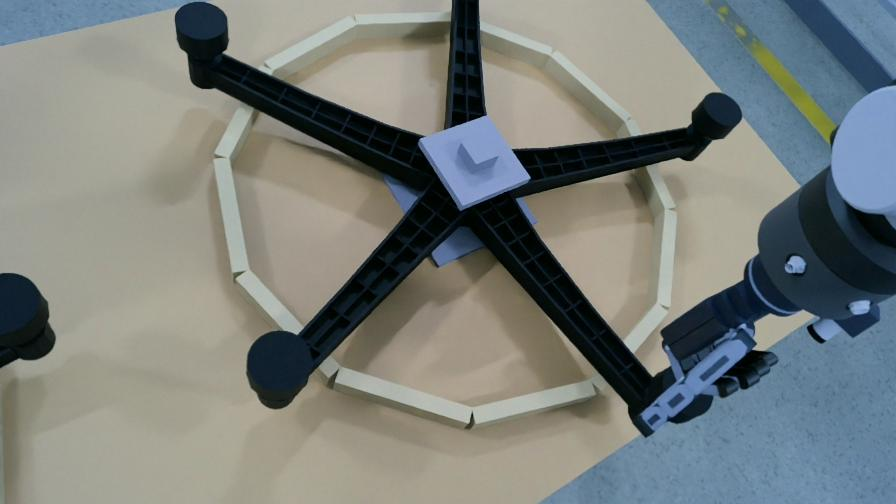

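Good positioning. Press.

Emit:
{"method": "move", "body": {"target": {"side": "right", "x": 0.029, "y": -0.415, "z": 0.845, "quat_wxyz": [0, -0.7071, 0.7071, 0]}, "min_time_s": 0.8}}

Emit:
{"method": "move", "body": {"target": {"side": "right", "x": 0.029, "y": -0.415, "z": 0.837, "quat_wxyz": [0, -0.7071, 0.7071, 0]}, "min_time_s": 0.6}}

Emit:
{"method": "move", "body": {"target": {"side": "right", "x": 0.029, "y": -0.415, "z": 0.831, "quat_wxyz": [0, -0.7071, 0.7071, 0]}, "min_time_s": 0.6}}

Emit:
{"method": "move", "body": {"target": {"side": "right", "x": 0.029, "y": -0.415, "z": 0.825, "quat_wxyz": [0, -0.7071, 0.7071, 0]}, "min_time_s": 0.6}}

Scene clock: 442.13 s.
Joint torques (N m): left_arm=[-9.91 8.4 8.48 1.47 -0.04 0.51 -0.22] | right_arm=[-7.98 -1.11 -1.34 1.47 -0.33 -0.03 0.07]
External joint torques (N m): left_arm=[-1.65 -2.09 0.07 -0.18 -0.07 0.1 -0.19] | right_arm=[0.09 0.47 -1.63 0.68 -0.32 -0.02 0.07]
Wrist force (N): left_arm=[3.4 -1.2 -2.0] | right_arm=[6.4 5.4 10.2]
Wrist torque (N m): left_arm=[-0.02 0.00 0.29] | right_arm=[0.34 -1.47 0.69]
Wrist force, peak (N): left_arm=[3.5 -1.5 -1.8] | right_arm=[6.5 6.8 9.8]
move: done
base_odometry: x=+1.223 y=-0.049 heading=-0.225
lidar_m: 3.53 3.59 0.95 0.71 2.38 2.93 2.71 2.76 2.56 0.79 1.01 3.31
base_status: not commanded
joint_positions: torso_squat_rad=+0.350 torso_shift_rad=+0.000 torso_pitch_rad=+0.400 torso_yaw_rad=+0.000 left_shoulder_pitch_rad=-0.500 left_shoulder_roll_rad=+1.500 left_shoulder_yaw_rad=+0.300 left_elbow_rad=-2.400 left_forearm_roll_rad=+0.000 left_wrist_pitch_rad=+0.000 left_hand_roll_rad=+0.000 right_shoulder_pitch_rad=+0.871 right_shoulder_roll_rad=-2.419 right_shoulder_yaw_rad=+0.121 right_elbow_rad=-2.047 right_forearm_roll_rad=-2.645 right_wrist_pitch_rad=-0.072 right_hand_roll_rad=+0.423 head_pan_rad=-0.500 head_tilt_rad=+0.700 left_hand_little=-1.000 left_hand_ring=-1.000 left_hand_middle=-1.000 left_hand_index=-1.000 left_hand_thumb_turn=+1.000 left_hand_thumb_bend=+1.000 left_hand_force_limit=+0.000 left_hand_speed=+0.400 right_hand_little=-1.000 right_hand_ring=-1.003 right_hand_middle=-1.000 right_hand_index=-1.000 right_hand_thumb_turn=+1.000 right_hand_thumb_bend=+1.000 right_hand_force_limit=+0.000 right_hand_speed=+0.400
joint_status: all done
wheel_motors_off: 0
left_hand_stopped_by: target,target,target,target,target,target
right_hand_stopped_by: target,target,target,target,target,target
left_little_load_n: 0.0
left_ring_load_n: 0.0
left_middle_load_n: 0.0
left_index_load_n: 0.0
left_thumb_bend_load_n: 0.0
left_thumb_turn_load_n: 0.0
right_little_load_n: 0.0
right_ring_load_n: 0.0
right_middle_load_n: 0.0
right_index_load_n: 0.0
right_thumb_bend_load_n: -0.5
right_thumb_turn_load_n: 0.0
motor_effort: left_wheel=-2(3) right_wheel=+6(6)
chest: x=-0.1075 y=+0.0003 z=+1.2231 quat_wxyz=(+0.980, +0.000, +0.199, +0.000) (m; base frame)
left_hand: x=+0.3478 y=+0.1044 z=+1.4400 quat_wxyz=(+0.747, +0.338, +0.477, -0.318) (m; base frame)
right_hand: x=+0.0288 y=-0.4148 z=+0.8450 quat_wxyz=(+0.000, -0.707, +0.707, +0.000) (m; base frame)
right_hand_status: reached (checked arc, planned for 0.8 s): 0 mm and 0.0 deg off.
pictures: none

Scene clock: 443.07 s.
Joint torques (N m): left_arm=[-9.7 8.4 8.23 1.48 -0.07 0.22 -0.25] | right_arm=[-6.4 -1.31 -2.87 2.43 -0.25 -1.72 -0.13]
External joint torques (N m): left_arm=[-1.44 -2.08 -0.18 -0.17 -0.1 -0.19 -0.21] | right_arm=[1.73 -0.58 -3.21 1.7 -0.23 -1.71 -0.13]
Wrist force (N): left_arm=[3.3 -1.2 -1.8] | right_arm=[5.2 9.7 -19.6]
Wrist torque (N m): left_arm=[-0.03 0.02 0.28] | right_arm=[1.23 -0.44 0.78]
Wrist force, peak (N): left_arm=[3.5 -1.3 -1.9] | right_arm=[5.1 9.8 -20.4]
move: done
base_odometry: x=+1.223 y=-0.049 heading=-0.225
lidar_m: 3.53 3.59 0.93 0.70 2.38 2.94 2.70 2.77 2.58 0.80 1.01 3.32
base_status: not commanded
joint_positions: torso_squat_rad=+0.350 torso_shift_rad=+0.000 torso_pitch_rad=+0.400 torso_yaw_rad=+0.000 left_shoulder_pitch_rad=-0.500 left_shoulder_roll_rad=+1.500 left_shoulder_yaw_rad=+0.300 left_elbow_rad=-2.400 left_forearm_roll_rad=+0.000 left_wrist_pitch_rad=+0.000 left_hand_roll_rad=+0.000 right_shoulder_pitch_rad=+0.925 right_shoulder_roll_rad=-2.421 right_shoulder_yaw_rad=+0.077 right_elbow_rad=-2.030 right_forearm_roll_rad=-2.647 right_wrist_pitch_rad=-0.083 right_hand_roll_rad=+0.422 head_pan_rad=-0.500 head_tilt_rad=+0.700 left_hand_little=-1.000 left_hand_ring=-1.000 left_hand_middle=-1.000 left_hand_index=-1.000 left_hand_thumb_turn=+1.000 left_hand_thumb_bend=+1.000 left_hand_force_limit=+0.000 left_hand_speed=+0.400 right_hand_little=-1.000 right_hand_ring=-1.004 right_hand_middle=-1.000 right_hand_index=-1.000 right_hand_thumb_turn=+1.000 right_hand_thumb_bend=+1.000 right_hand_force_limit=+0.000 right_hand_speed=+0.400
joint_status: all done
wheel_motors_off: 0
left_hand_stopped_by: target,target,target,target,target,target
right_hand_stopped_by: target,target,target,target,target,target
left_little_load_n: 0.0
left_ring_load_n: 0.0
left_middle_load_n: 0.0
left_index_load_n: 0.0
left_thumb_bend_load_n: 0.0
left_thumb_turn_load_n: 0.0
right_little_load_n: -2.5
right_ring_load_n: -3.0
right_middle_load_n: -3.5
right_index_load_n: 0.0
right_thumb_bend_load_n: 0.0
right_thumb_turn_load_n: 0.0
motor_effort: left_wheel=-2(3) right_wheel=+6(6)
chest: x=-0.1076 y=+0.0005 z=+1.2231 quat_wxyz=(+0.980, +0.000, +0.199, +0.000) (m; base frame)
left_hand: x=+0.3478 y=+0.1046 z=+1.4400 quat_wxyz=(+0.747, +0.337, +0.477, -0.318) (m; base frame)
right_hand: x=+0.0285 y=-0.4149 z=+0.8382 quat_wxyz=(+0.000, -0.707, +0.707, -0.001) (m; base frame)
right_hand_status: reached (checked arc, planned for 0.6 s): 1 mm and 0.1 deg off.
pictures: none

Scene clock: 444.00 s.
Joint torques (N m): left_arm=[-10.44 8.6 8.73 1.26 -0.15 0.46 -0.12] | right_arm=[4.51 0.35 -7.97 4.16 -0.18 -5.54 -0.04]
External joint torques (N m): left_arm=[-2.17 -1.89 0.33 -0.38 -0.18 0.05 -0.09] | right_arm=[12.73 0.34 -8.33 3.43 -0.16 -5.52 -0.04]
Wrist force (N): left_arm=[3.2 -1.2 -1.9] | right_arm=[5.0 10.9 -143.3]
Wrist torque (N m): left_arm=[-0.01 0.03 0.28] | right_arm=[4.89 3.32 0.85]
Wrist force, peak (N): left_arm=[3.3 -1.5 -2.0] | right_arm=[4.2 10.8 -147.6]
move: done
base_odometry: x=+1.223 y=-0.049 heading=-0.225
lidar_m: 3.53 3.60 0.94 0.71 2.38 2.94 2.70 2.78 2.57 0.79 0.99 3.32
base_status: not commanded
joint_positions: torso_squat_rad=+0.350 torso_shift_rad=-0.001 torso_pitch_rad=+0.398 torso_yaw_rad=-0.001 left_shoulder_pitch_rad=-0.500 left_shoulder_roll_rad=+1.500 left_shoulder_yaw_rad=+0.300 left_elbow_rad=-2.400 left_forearm_roll_rad=+0.000 left_wrist_pitch_rad=+0.000 left_hand_roll_rad=+0.000 right_shoulder_pitch_rad=+0.972 right_shoulder_roll_rad=-2.424 right_shoulder_yaw_rad=+0.037 right_elbow_rad=-2.013 right_forearm_roll_rad=-2.648 right_wrist_pitch_rad=-0.089 right_hand_roll_rad=+0.419 head_pan_rad=-0.500 head_tilt_rad=+0.700 left_hand_little=-1.000 left_hand_ring=-1.000 left_hand_middle=-1.000 left_hand_index=-1.000 left_hand_thumb_turn=+1.000 left_hand_thumb_bend=+1.000 left_hand_force_limit=+0.000 left_hand_speed=+0.400 right_hand_little=-1.000 right_hand_ring=-1.005 right_hand_middle=-1.002 right_hand_index=-1.000 right_hand_thumb_turn=+1.000 right_hand_thumb_bend=+1.000 right_hand_force_limit=+0.000 right_hand_speed=+0.400
joint_status: all done
wheel_motors_off: 0
left_hand_stopped_by: target,target,target,target,target,target
right_hand_stopped_by: target,target,target,target,target,target
left_little_load_n: 0.0
left_ring_load_n: 0.0
left_middle_load_n: 0.0
left_index_load_n: 0.0
left_thumb_bend_load_n: 0.0
left_thumb_turn_load_n: 0.0
right_little_load_n: -4.5
right_ring_load_n: -18.5
right_middle_load_n: -19.5
right_index_load_n: -0.5
right_thumb_bend_load_n: 0.0
right_thumb_turn_load_n: 0.0
motor_effort: left_wheel=-2(2) right_wheel=+6(6)
chest: x=-0.1087 y=+0.0019 z=+1.2233 quat_wxyz=(+0.980, -0.002, +0.198, +0.000) (m; base frame)
left_hand: x=+0.3461 y=+0.1066 z=+1.4410 quat_wxyz=(+0.748, +0.337, +0.475, -0.318) (m; base frame)
right_hand: x=+0.0287 y=-0.4144 z=+0.8339 quat_wxyz=(+0.000, -0.707, +0.707, -0.002) (m; base frame)
right_hand_status: reached (checked arc, planned for 0.6 s): 3 mm and 0.2 deg off.
pictures: none

Scene clock: 445.23 s.
Joint torques (N m): left_arm=[-10 8.7 8.38 1.39 -0.09 0.31 -0.11] | right_arm=[20.72 0.25 -14.27 1.33 0.63 -9.01 -0.05]
External joint torques (N m): left_arm=[-1.7 -1.8 0 -0.25 -0.12 -0.1 -0.08] | right_arm=[29.05 -0.76 -14.62 0.52 0.65 -8.99 -0.05]
Wrist force (N): left_arm=[3.3 -1.2 -1.9] | right_arm=[10.3 7.5 -192.4]
Wrist torque (N m): left_arm=[-0.03 0.02 0.28] | right_arm=[2.53 4.61 0.90]
Wrist force, peak (N): left_arm=[3.4 -1.2 -2.1] | right_arm=[4.3 15.9 -192.4]
move: done
base_odometry: x=+1.223 y=-0.049 heading=-0.224
lidar_m: 3.52 3.60 0.94 0.71 2.38 2.92 2.70 2.76 2.57 0.80 1.01 3.27
base_status: not commanded
joint_positions: torso_squat_rad=+0.350 torso_shift_rad=-0.002 torso_pitch_rad=+0.395 torso_yaw_rad=-0.002 left_shoulder_pitch_rad=-0.500 left_shoulder_roll_rad=+1.500 left_shoulder_yaw_rad=+0.300 left_elbow_rad=-2.400 left_forearm_roll_rad=+0.000 left_wrist_pitch_rad=+0.000 left_hand_roll_rad=+0.000 right_shoulder_pitch_rad=+1.034 right_shoulder_roll_rad=-2.425 right_shoulder_yaw_rad=-0.021 right_elbow_rad=-1.982 right_forearm_roll_rad=-2.646 right_wrist_pitch_rad=-0.084 right_hand_roll_rad=+0.416 head_pan_rad=-0.500 head_tilt_rad=+0.700 left_hand_little=-1.000 left_hand_ring=-1.000 left_hand_middle=-1.000 left_hand_index=-1.000 left_hand_thumb_turn=+1.000 left_hand_thumb_bend=+1.000 left_hand_force_limit=+0.000 left_hand_speed=+0.400 right_hand_little=-1.000 right_hand_ring=-1.008 right_hand_middle=-1.012 right_hand_index=-1.000 right_hand_thumb_turn=+1.000 right_hand_thumb_bend=+1.000 right_hand_force_limit=+0.000 right_hand_speed=+0.400
joint_status: all done
wheel_motors_off: 0
left_hand_stopped_by: target,target,target,target,target,target
right_hand_stopped_by: target,target,target,target,target,target
left_little_load_n: 0.0
left_ring_load_n: 0.0
left_middle_load_n: 0.0
left_index_load_n: 0.0
left_thumb_bend_load_n: 0.0
left_thumb_turn_load_n: 0.0
right_little_load_n: -3.5
right_ring_load_n: -22.0
right_middle_load_n: -22.5
right_index_load_n: -1.0
right_thumb_bend_load_n: 0.0
right_thumb_turn_load_n: 0.0
motor_effort: left_wheel=+1(3) right_wheel=+5(6)
chest: x=-0.1104 y=+0.0038 z=+1.2236 quat_wxyz=(+0.981, -0.003, +0.196, -0.001) (m; base frame)
left_hand: x=+0.3438 y=+0.1094 z=+1.4424 quat_wxyz=(+0.749, +0.336, +0.474, -0.318) (m; base frame)
right_hand: x=+0.0302 y=-0.4147 z=+0.8282 quat_wxyz=(+0.000, -0.707, +0.707, -0.003) (m; base frame)
right_hand_status: reached (checked arc, planned for 0.6 s): 3 mm and 0.4 deg off.
pictures: none

Emit:
{"method": "move", "body": {"target": {"side": "right", "x": 0.029, "y": -0.415, "z": 0.842, "quat_wxyz": [0, -0.7071, 0.7071, 0]}, "min_time_s": 0.8}}

Emit:
{"method": "move", "body": {"target": {"side": "right", "x": 0.035, "y": -0.42, "z": 1.0, "quat_wxyz": [0, -0.7071, 0.7071, 0]}, "min_time_s": 1.2, "cameras": ["head_camera"]}}

Scene clock: 446.53 s.
Joint torques (N m): left_arm=[-10.06 8.63 8.69 1.52 0.03 0.4 -0.3] | right_arm=[-7.44 1.11 -1.07 3.24 0.52 -1.62 0.3]
External joint torques (N m): left_arm=[-1.79 -1.86 0.29 -0.13 0 -0.01 -0.26] | right_arm=[0.7 1.74 -1.31 2.4 0.53 -1.61 0.3]
Wrist force (N): left_arm=[3.1 -1.2 -1.9] | right_arm=[3.9 7.0 -19.7]
Wrist torque (N m): left_arm=[-0.03 0.04 0.27] | right_arm=[1.22 -0.53 0.80]
Wrist force, peak (N): left_arm=[3.3 -1.3 -2.3] | right_arm=[15.2 1.4 -192.4]
move: done
base_odometry: x=+1.223 y=-0.049 heading=-0.224
lidar_m: 3.52 3.61 0.95 0.70 2.38 2.92 2.71 2.78 2.57 0.80 1.00 3.27
base_status: not commanded
joint_positions: torso_squat_rad=+0.350 torso_shift_rad=+0.000 torso_pitch_rad=+0.399 torso_yaw_rad=+0.000 left_shoulder_pitch_rad=-0.500 left_shoulder_roll_rad=+1.500 left_shoulder_yaw_rad=+0.300 left_elbow_rad=-2.400 left_forearm_roll_rad=+0.000 left_wrist_pitch_rad=+0.000 left_hand_roll_rad=+0.000 right_shoulder_pitch_rad=+0.933 right_shoulder_roll_rad=-2.412 right_shoulder_yaw_rad=+0.061 right_elbow_rad=-2.012 right_forearm_roll_rad=-2.643 right_wrist_pitch_rad=-0.055 right_hand_roll_rad=+0.423 head_pan_rad=-0.500 head_tilt_rad=+0.700 left_hand_little=-1.000 left_hand_ring=-1.000 left_hand_middle=-1.000 left_hand_index=-1.000 left_hand_thumb_turn=+1.000 left_hand_thumb_bend=+1.000 left_hand_force_limit=+0.000 left_hand_speed=+0.400 right_hand_little=-1.000 right_hand_ring=-1.006 right_hand_middle=-1.008 right_hand_index=-1.000 right_hand_thumb_turn=+1.000 right_hand_thumb_bend=+1.000 right_hand_force_limit=+0.000 right_hand_speed=+0.400
joint_status: all done
wheel_motors_off: 0
left_hand_stopped_by: target,target,target,target,target,target
right_hand_stopped_by: target,target,target,target,target,target
left_little_load_n: 0.0
left_ring_load_n: 0.0
left_middle_load_n: 0.0
left_index_load_n: 0.0
left_thumb_bend_load_n: 0.0
left_thumb_turn_load_n: 0.0
right_little_load_n: 1.0
right_ring_load_n: -5.5
right_middle_load_n: -3.5
right_index_load_n: 0.5
right_thumb_bend_load_n: -0.5
right_thumb_turn_load_n: 0.0
motor_effort: left_wheel=+1(1) right_wheel=+2(5)
chest: x=-0.1080 y=+0.0008 z=+1.2231 quat_wxyz=(+0.980, +0.000, +0.198, +0.000) (m; base frame)
left_hand: x=+0.3472 y=+0.1050 z=+1.4404 quat_wxyz=(+0.747, +0.337, +0.476, -0.318) (m; base frame)
right_hand: x=+0.0293 y=-0.4154 z=+0.8383 quat_wxyz=(+0.000, -0.707, +0.707, +0.004) (m; base frame)
right_hand_status: reached (checked arc, planned for 0.8 s): 4 mm and 0.5 deg off.
pictures: none

Scene clock: 448.53 s.
Joint torques (N m): left_arm=[-9.61 8.08 8.63 1.42 -0.19 0.42 -0.17] | right_arm=[-5.94 -12.11 -1.04 3.66 -0.1 -0.08 0.12]
External joint torques (N m): left_arm=[-1.35 -2.41 0.22 -0.23 -0.22 0.02 -0.14] | right_arm=[-0.17 0.31 0.1 0 -0.17 -0.07 0.12]
Wrist force (N): left_arm=[3.3 -1.0 -1.9] | right_arm=[6.1 5.6 9.6]
Wrist torque (N m): left_arm=[0.00 0.01 0.28] | right_arm=[0.44 -1.42 0.82]
Wrist force, peak (N): left_arm=[3.5 -1.2 -2.1] | right_arm=[3.7 7.0 -20.3]
move: done
base_odometry: x=+1.223 y=-0.049 heading=-0.224
lidar_m: 3.53 3.61 0.96 0.71 2.39 2.92 2.70 2.76 2.57 0.79 1.00 3.26
base_status: not commanded
joint_positions: torso_squat_rad=+0.350 torso_shift_rad=+0.000 torso_pitch_rad=+0.400 torso_yaw_rad=+0.000 left_shoulder_pitch_rad=-0.500 left_shoulder_roll_rad=+1.500 left_shoulder_yaw_rad=+0.300 left_elbow_rad=-2.400 left_forearm_roll_rad=+0.000 left_wrist_pitch_rad=+0.000 left_hand_roll_rad=+0.000 right_shoulder_pitch_rad=-0.160 right_shoulder_roll_rad=-2.605 right_shoulder_yaw_rad=+0.884 right_elbow_rad=-2.235 right_forearm_roll_rad=-2.734 right_wrist_pitch_rad=+0.345 right_hand_roll_rad=+0.553 head_pan_rad=-0.500 head_tilt_rad=+0.700 left_hand_little=-1.000 left_hand_ring=-1.000 left_hand_middle=-1.000 left_hand_index=-1.000 left_hand_thumb_turn=+1.000 left_hand_thumb_bend=+1.000 left_hand_force_limit=+0.000 left_hand_speed=+0.400 right_hand_little=-1.000 right_hand_ring=-1.005 right_hand_middle=-1.008 right_hand_index=-1.000 right_hand_thumb_turn=+1.000 right_hand_thumb_bend=+1.000 right_hand_force_limit=+0.000 right_hand_speed=+0.400
joint_status: all done
wheel_motors_off: 0
left_hand_stopped_by: target,target,target,target,target,target
right_hand_stopped_by: target,target,target,target,target,target
left_little_load_n: 0.0
left_ring_load_n: 0.0
left_middle_load_n: 0.0
left_index_load_n: 0.0
left_thumb_bend_load_n: 0.0
left_thumb_turn_load_n: 0.0
right_little_load_n: 0.0
right_ring_load_n: 0.0
right_middle_load_n: 0.0
right_index_load_n: 0.0
right_thumb_bend_load_n: 0.0
right_thumb_turn_load_n: 0.0
motor_effort: left_wheel=+2(2) right_wheel=+0(2)
chest: x=-0.1075 y=+0.0003 z=+1.2231 quat_wxyz=(+0.980, +0.000, +0.199, +0.000) (m; base frame)
left_hand: x=+0.3478 y=+0.1044 z=+1.4401 quat_wxyz=(+0.747, +0.338, +0.477, -0.318) (m; base frame)
right_hand: x=+0.0352 y=-0.4200 z=+0.9992 quat_wxyz=(-0.001, -0.707, +0.707, +0.001) (m; base frame)
right_hand_status: reached (checked arc, planned for 1.2 s): 1 mm and 0.1 deg off.
pictures: head_camera

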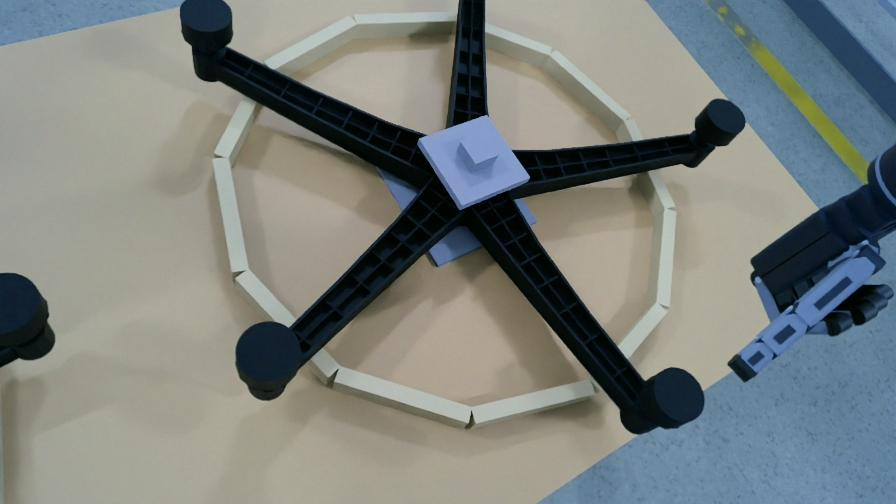

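Emit:
{"method": "move", "body": {"joints": {"torso_pitch_rad": 0.25, "torso_shift_rad": -0.05, "head_tilt_rad": 0.8, "head_pan_rad": 0.5}, "min_time_s": 1.0}}

Emit:
{"method": "move", "body": {"target": {"side": "left", "x": 0.1, "y": 0.32, "z": 1.1, "quat_wxyz": [0, -0.7071, 0.7071, 0]}, "min_time_s": 2, "cameras": ["head_camera"]}}

Emit:
{"method": "move", "body": {"target": {"side": "left", "x": -0.01, "y": 0.215, "z": 0.95, "quat_wxyz": [0, -0.7071, 0.7071, 0]}, "min_time_s": 1.5, "cameras": ["head_camera"]}}

Scene clock: 450.33 s.
Joint torques (N m): left_arm=[-9.52 8.22 7.45 2.64 -0.19 0.58 -0.24] | right_arm=[-5.58 -12.43 -2.11 4.25 -0.13 -0.27 0.1]
External joint torques (N m): left_arm=[-1.26 -1.99 -0.39 -0.1 -0.22 -0.06 -0.21] | right_arm=[0.05 0.27 0.19 -0.11 -0.18 -0.02 0.1]
Wrist force (N): left_arm=[3.3 -1.8 -2.5] | right_arm=[6.0 6.8 9.4]
Wrist torque (N m): left_arm=[-0.03 -0.03 0.29] | right_arm=[0.57 -1.40 0.87]
Wrist force, peak (N): left_arm=[3.3 -1.8 -2.5] | right_arm=[6.2 7.5 9.7]
move: done
base_odometry: x=+1.223 y=-0.049 heading=-0.224
lidar_m: 3.52 3.61 0.93 0.71 2.38 2.92 2.70 2.77 2.57 0.80 1.01 3.26
base_status: not commanded
joint_positions: torso_squat_rad=+0.350 torso_shift_rad=-0.050 torso_pitch_rad=+0.250 torso_yaw_rad=+0.000 left_shoulder_pitch_rad=-0.500 left_shoulder_roll_rad=+1.500 left_shoulder_yaw_rad=+0.300 left_elbow_rad=-2.400 left_forearm_roll_rad=+0.000 left_wrist_pitch_rad=+0.000 left_hand_roll_rad=+0.000 right_shoulder_pitch_rad=-0.160 right_shoulder_roll_rad=-2.605 right_shoulder_yaw_rad=+0.885 right_elbow_rad=-2.235 right_forearm_roll_rad=-2.734 right_wrist_pitch_rad=+0.345 right_hand_roll_rad=+0.553 head_pan_rad=+0.500 head_tilt_rad=+0.800 left_hand_little=-1.000 left_hand_ring=-1.000 left_hand_middle=-1.000 left_hand_index=-1.000 left_hand_thumb_turn=+1.000 left_hand_thumb_bend=+1.000 left_hand_force_limit=+0.000 left_hand_speed=+0.400 right_hand_little=-1.000 right_hand_ring=-1.005 right_hand_middle=-1.008 right_hand_index=-1.000 right_hand_thumb_turn=+1.000 right_hand_thumb_bend=+1.000 right_hand_force_limit=+0.000 right_hand_speed=+0.400
joint_status: all done
wheel_motors_off: 0
left_hand_stopped_by: target,target,target,target,target,target
right_hand_stopped_by: target,target,target,target,target,target
left_little_load_n: 0.0
left_ring_load_n: 0.0
left_middle_load_n: 0.0
left_index_load_n: 0.0
left_thumb_bend_load_n: 0.0
left_thumb_turn_load_n: 0.0
right_little_load_n: 0.0
right_ring_load_n: 0.0
right_middle_load_n: 0.0
right_index_load_n: 0.0
right_thumb_bend_load_n: 0.0
right_thumb_turn_load_n: -0.5
motor_effort: left_wheel=+2(3) right_wheel=+0(2)
chest: x=-0.1843 y=+0.0003 z=+1.2370 quat_wxyz=(+0.992, +0.000, +0.125, +0.000) (m; base frame)
left_hand: x=+0.2334 y=+0.1044 z=+1.5196 quat_wxyz=(+0.781, +0.360, +0.419, -0.291) (m; base frame)
right_hand: x=-0.0097 y=-0.4200 z=+1.0370 quat_wxyz=(+0.052, -0.705, +0.705, -0.052) (m; base frame)
pictures: none

Scene clock: 452.70 s.
Joint torques (N m): left_arm=[-11.92 -9.53 11.56 2.57 -0.31 -0.24 -0.18] | right_arm=[-5.75 -12.4 -2.27 4.28 -0.12 -0.28 0.05]
External joint torques (N m): left_arm=[-0.97 -0.5 2.39 0.44 -0.4 -0.16 -0.18] | right_arm=[-0.12 0.3 0.03 -0.07 -0.17 -0.03 0.05]
Wrist force (N): left_arm=[-1.6 -0.3 5.1] | right_arm=[5.8 7.2 9.3]
Wrist torque (N m): left_arm=[-0.36 0.51 0.07] | right_arm=[0.64 -1.37 0.85]
Wrist force, peak (N): left_arm=[-1.6 -0.3 5.4] | right_arm=[6.4 7.1 9.5]
move: done
base_odometry: x=+1.223 y=-0.049 heading=-0.224
lidar_m: 3.52 3.60 0.95 0.70 2.38 2.92 2.71 2.78 2.56 0.80 1.01 3.25
base_status: not commanded
joint_positions: torso_squat_rad=+0.350 torso_shift_rad=-0.050 torso_pitch_rad=+0.250 torso_yaw_rad=+0.000 left_shoulder_pitch_rad=+1.756 left_shoulder_roll_rad=+2.083 left_shoulder_yaw_rad=+2.093 left_elbow_rad=-1.936 left_forearm_roll_rad=+1.825 left_wrist_pitch_rad=+1.494 left_hand_roll_rad=+0.603 right_shoulder_pitch_rad=-0.160 right_shoulder_roll_rad=-2.605 right_shoulder_yaw_rad=+0.885 right_elbow_rad=-2.235 right_forearm_roll_rad=-2.734 right_wrist_pitch_rad=+0.345 right_hand_roll_rad=+0.553 head_pan_rad=+0.500 head_tilt_rad=+0.800 left_hand_little=-1.000 left_hand_ring=-1.000 left_hand_middle=-1.000 left_hand_index=-1.000 left_hand_thumb_turn=+1.000 left_hand_thumb_bend=+1.000 left_hand_force_limit=+0.000 left_hand_speed=+0.400 right_hand_little=-1.000 right_hand_ring=-1.005 right_hand_middle=-1.008 right_hand_index=-1.000 right_hand_thumb_turn=+1.000 right_hand_thumb_bend=+1.000 right_hand_force_limit=+0.000 right_hand_speed=+0.400
joint_status: all done
wheel_motors_off: 0
left_hand_stopped_by: target,target,target,target,target,target
right_hand_stopped_by: target,target,target,target,target,target
left_little_load_n: 0.0
left_ring_load_n: 0.0
left_middle_load_n: 0.0
left_index_load_n: 0.0
left_thumb_bend_load_n: 0.0
left_thumb_turn_load_n: 0.0
right_little_load_n: 0.0
right_ring_load_n: 0.0
right_middle_load_n: 0.0
right_index_load_n: 0.0
right_thumb_bend_load_n: 0.0
right_thumb_turn_load_n: 0.0
motor_effort: left_wheel=+2(3) right_wheel=-1(1)
chest: x=-0.1843 y=+0.0003 z=+1.2370 quat_wxyz=(+0.992, +0.000, +0.125, +0.000) (m; base frame)
left_hand: x=+0.0993 y=+0.3193 z=+1.1002 quat_wxyz=(+0.001, -0.707, +0.707, -0.004) (m; base frame)
left_hand_status: reached (checked arc, planned for 2.0 s): 1 mm and 0.5 deg off.
right_hand: x=-0.0097 y=-0.4200 z=+1.0370 quat_wxyz=(+0.052, -0.705, +0.705, -0.052) (m; base frame)
pictures: head_camera

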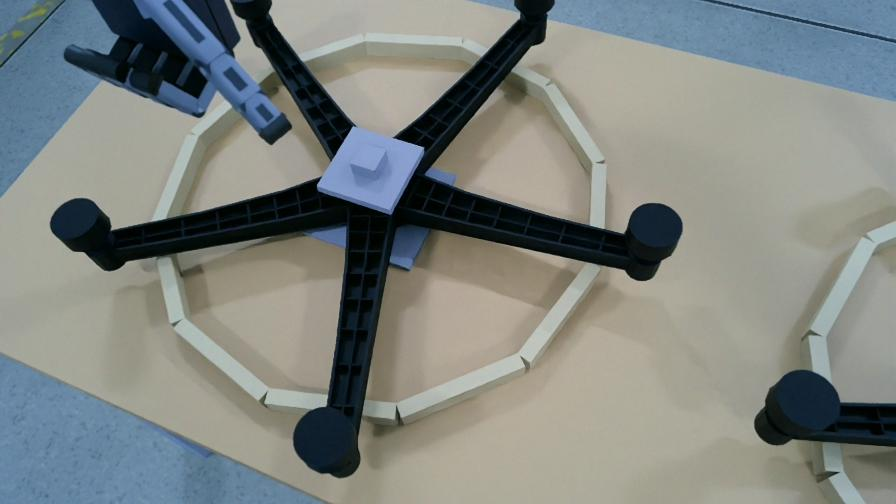

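Scene clock: 454.53 s.
Joint torques (N m): left_arm=[-9 -8.29 6.06 -2.07 -0.05 -0.06 -0.19] | right_arm=[-5.85 -12.36 -2.36 4.43 -0.12 -0.28 0.11]
External joint torques (N m): left_arm=[0.07 -0.02 -0.56 -0.03 -0.16 0.03 -0.19] | right_arm=[-0.22 0.33 -0.06 0.08 -0.17 -0.03 0.11]
Wrist force (N): left_arm=[-1.8 -0.6 5.0] | right_arm=[6.2 6.7 9.7]
Wrist torque (N m): left_arm=[-0.38 0.57 0.10] | right_arm=[0.56 -1.45 0.88]
Wrist force, peak (N): left_arm=[-1.4 -0.4 5.3] | right_arm=[6.4 7.3 9.6]
move: done
base_odometry: x=+1.223 y=-0.049 heading=-0.224
lidar_m: 3.52 3.60 0.94 0.71 2.38 2.92 2.69 2.78 2.57 0.80 1.00 3.26
base_status: not commanded
joint_positions: torso_squat_rad=+0.350 torso_shift_rad=-0.050 torso_pitch_rad=+0.250 torso_yaw_rad=+0.000 left_shoulder_pitch_rad=+1.997 left_shoulder_roll_rad=+2.288 left_shoulder_yaw_rad=+1.855 left_elbow_rad=-2.474 left_forearm_roll_rad=+1.249 left_wrist_pitch_rad=+1.208 left_hand_roll_rad=+1.312 right_shoulder_pitch_rad=-0.160 right_shoulder_roll_rad=-2.605 right_shoulder_yaw_rad=+0.885 right_elbow_rad=-2.235 right_forearm_roll_rad=-2.734 right_wrist_pitch_rad=+0.345 right_hand_roll_rad=+0.553 head_pan_rad=+0.500 head_tilt_rad=+0.800 left_hand_little=-1.000 left_hand_ring=-1.000 left_hand_middle=-1.000 left_hand_index=-1.000 left_hand_thumb_turn=+1.000 left_hand_thumb_bend=+1.000 left_hand_force_limit=+0.000 left_hand_speed=+0.400 right_hand_little=-1.000 right_hand_ring=-1.005 right_hand_middle=-1.008 right_hand_index=-1.000 right_hand_thumb_turn=+1.000 right_hand_thumb_bend=+1.000 right_hand_force_limit=+0.000 right_hand_speed=+0.400
joint_status: all done
wheel_motors_off: 0
left_hand_stopped_by: target,target,target,target,target,target
right_hand_stopped_by: target,target,target,target,target,target
left_little_load_n: 0.0
left_ring_load_n: 0.0
left_middle_load_n: 0.0
left_index_load_n: 0.0
left_thumb_bend_load_n: 0.0
left_thumb_turn_load_n: 0.0
right_little_load_n: 0.0
right_ring_load_n: 0.0
right_middle_load_n: 0.0
right_index_load_n: 0.5
right_thumb_bend_load_n: 0.0
right_thumb_turn_load_n: 0.0
motor_effort: left_wheel=+2(3) right_wheel=-1(1)
chest: x=-0.1843 y=+0.0003 z=+1.2370 quat_wxyz=(+0.992, +0.000, +0.125, +0.000) (m; base frame)
left_hand: x=-0.0095 y=+0.2149 z=+0.9504 quat_wxyz=(-0.001, -0.707, +0.707, -0.001) (m; base frame)
left_hand_status: reached (checked arc, planned for 1.5 s): 1 mm and 0.2 deg off.
right_hand: x=-0.0097 y=-0.4200 z=+1.0370 quat_wxyz=(+0.052, -0.705, +0.705, -0.052) (m; base frame)
pictures: head_camera

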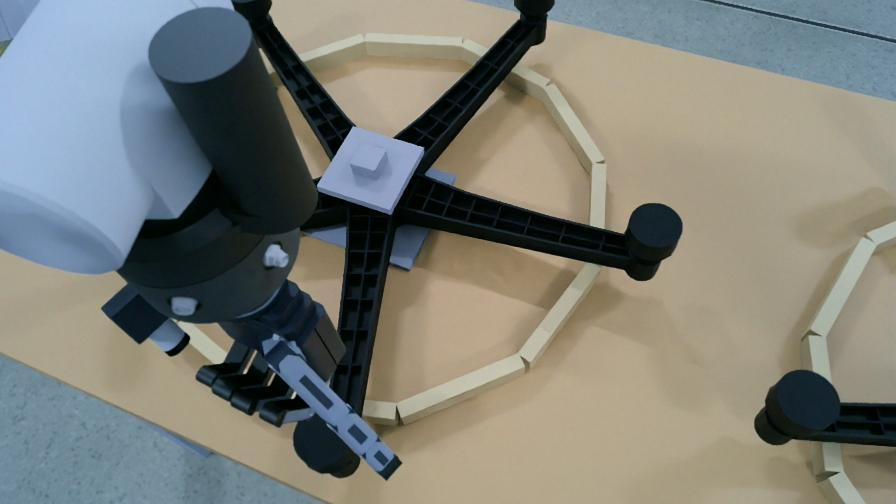

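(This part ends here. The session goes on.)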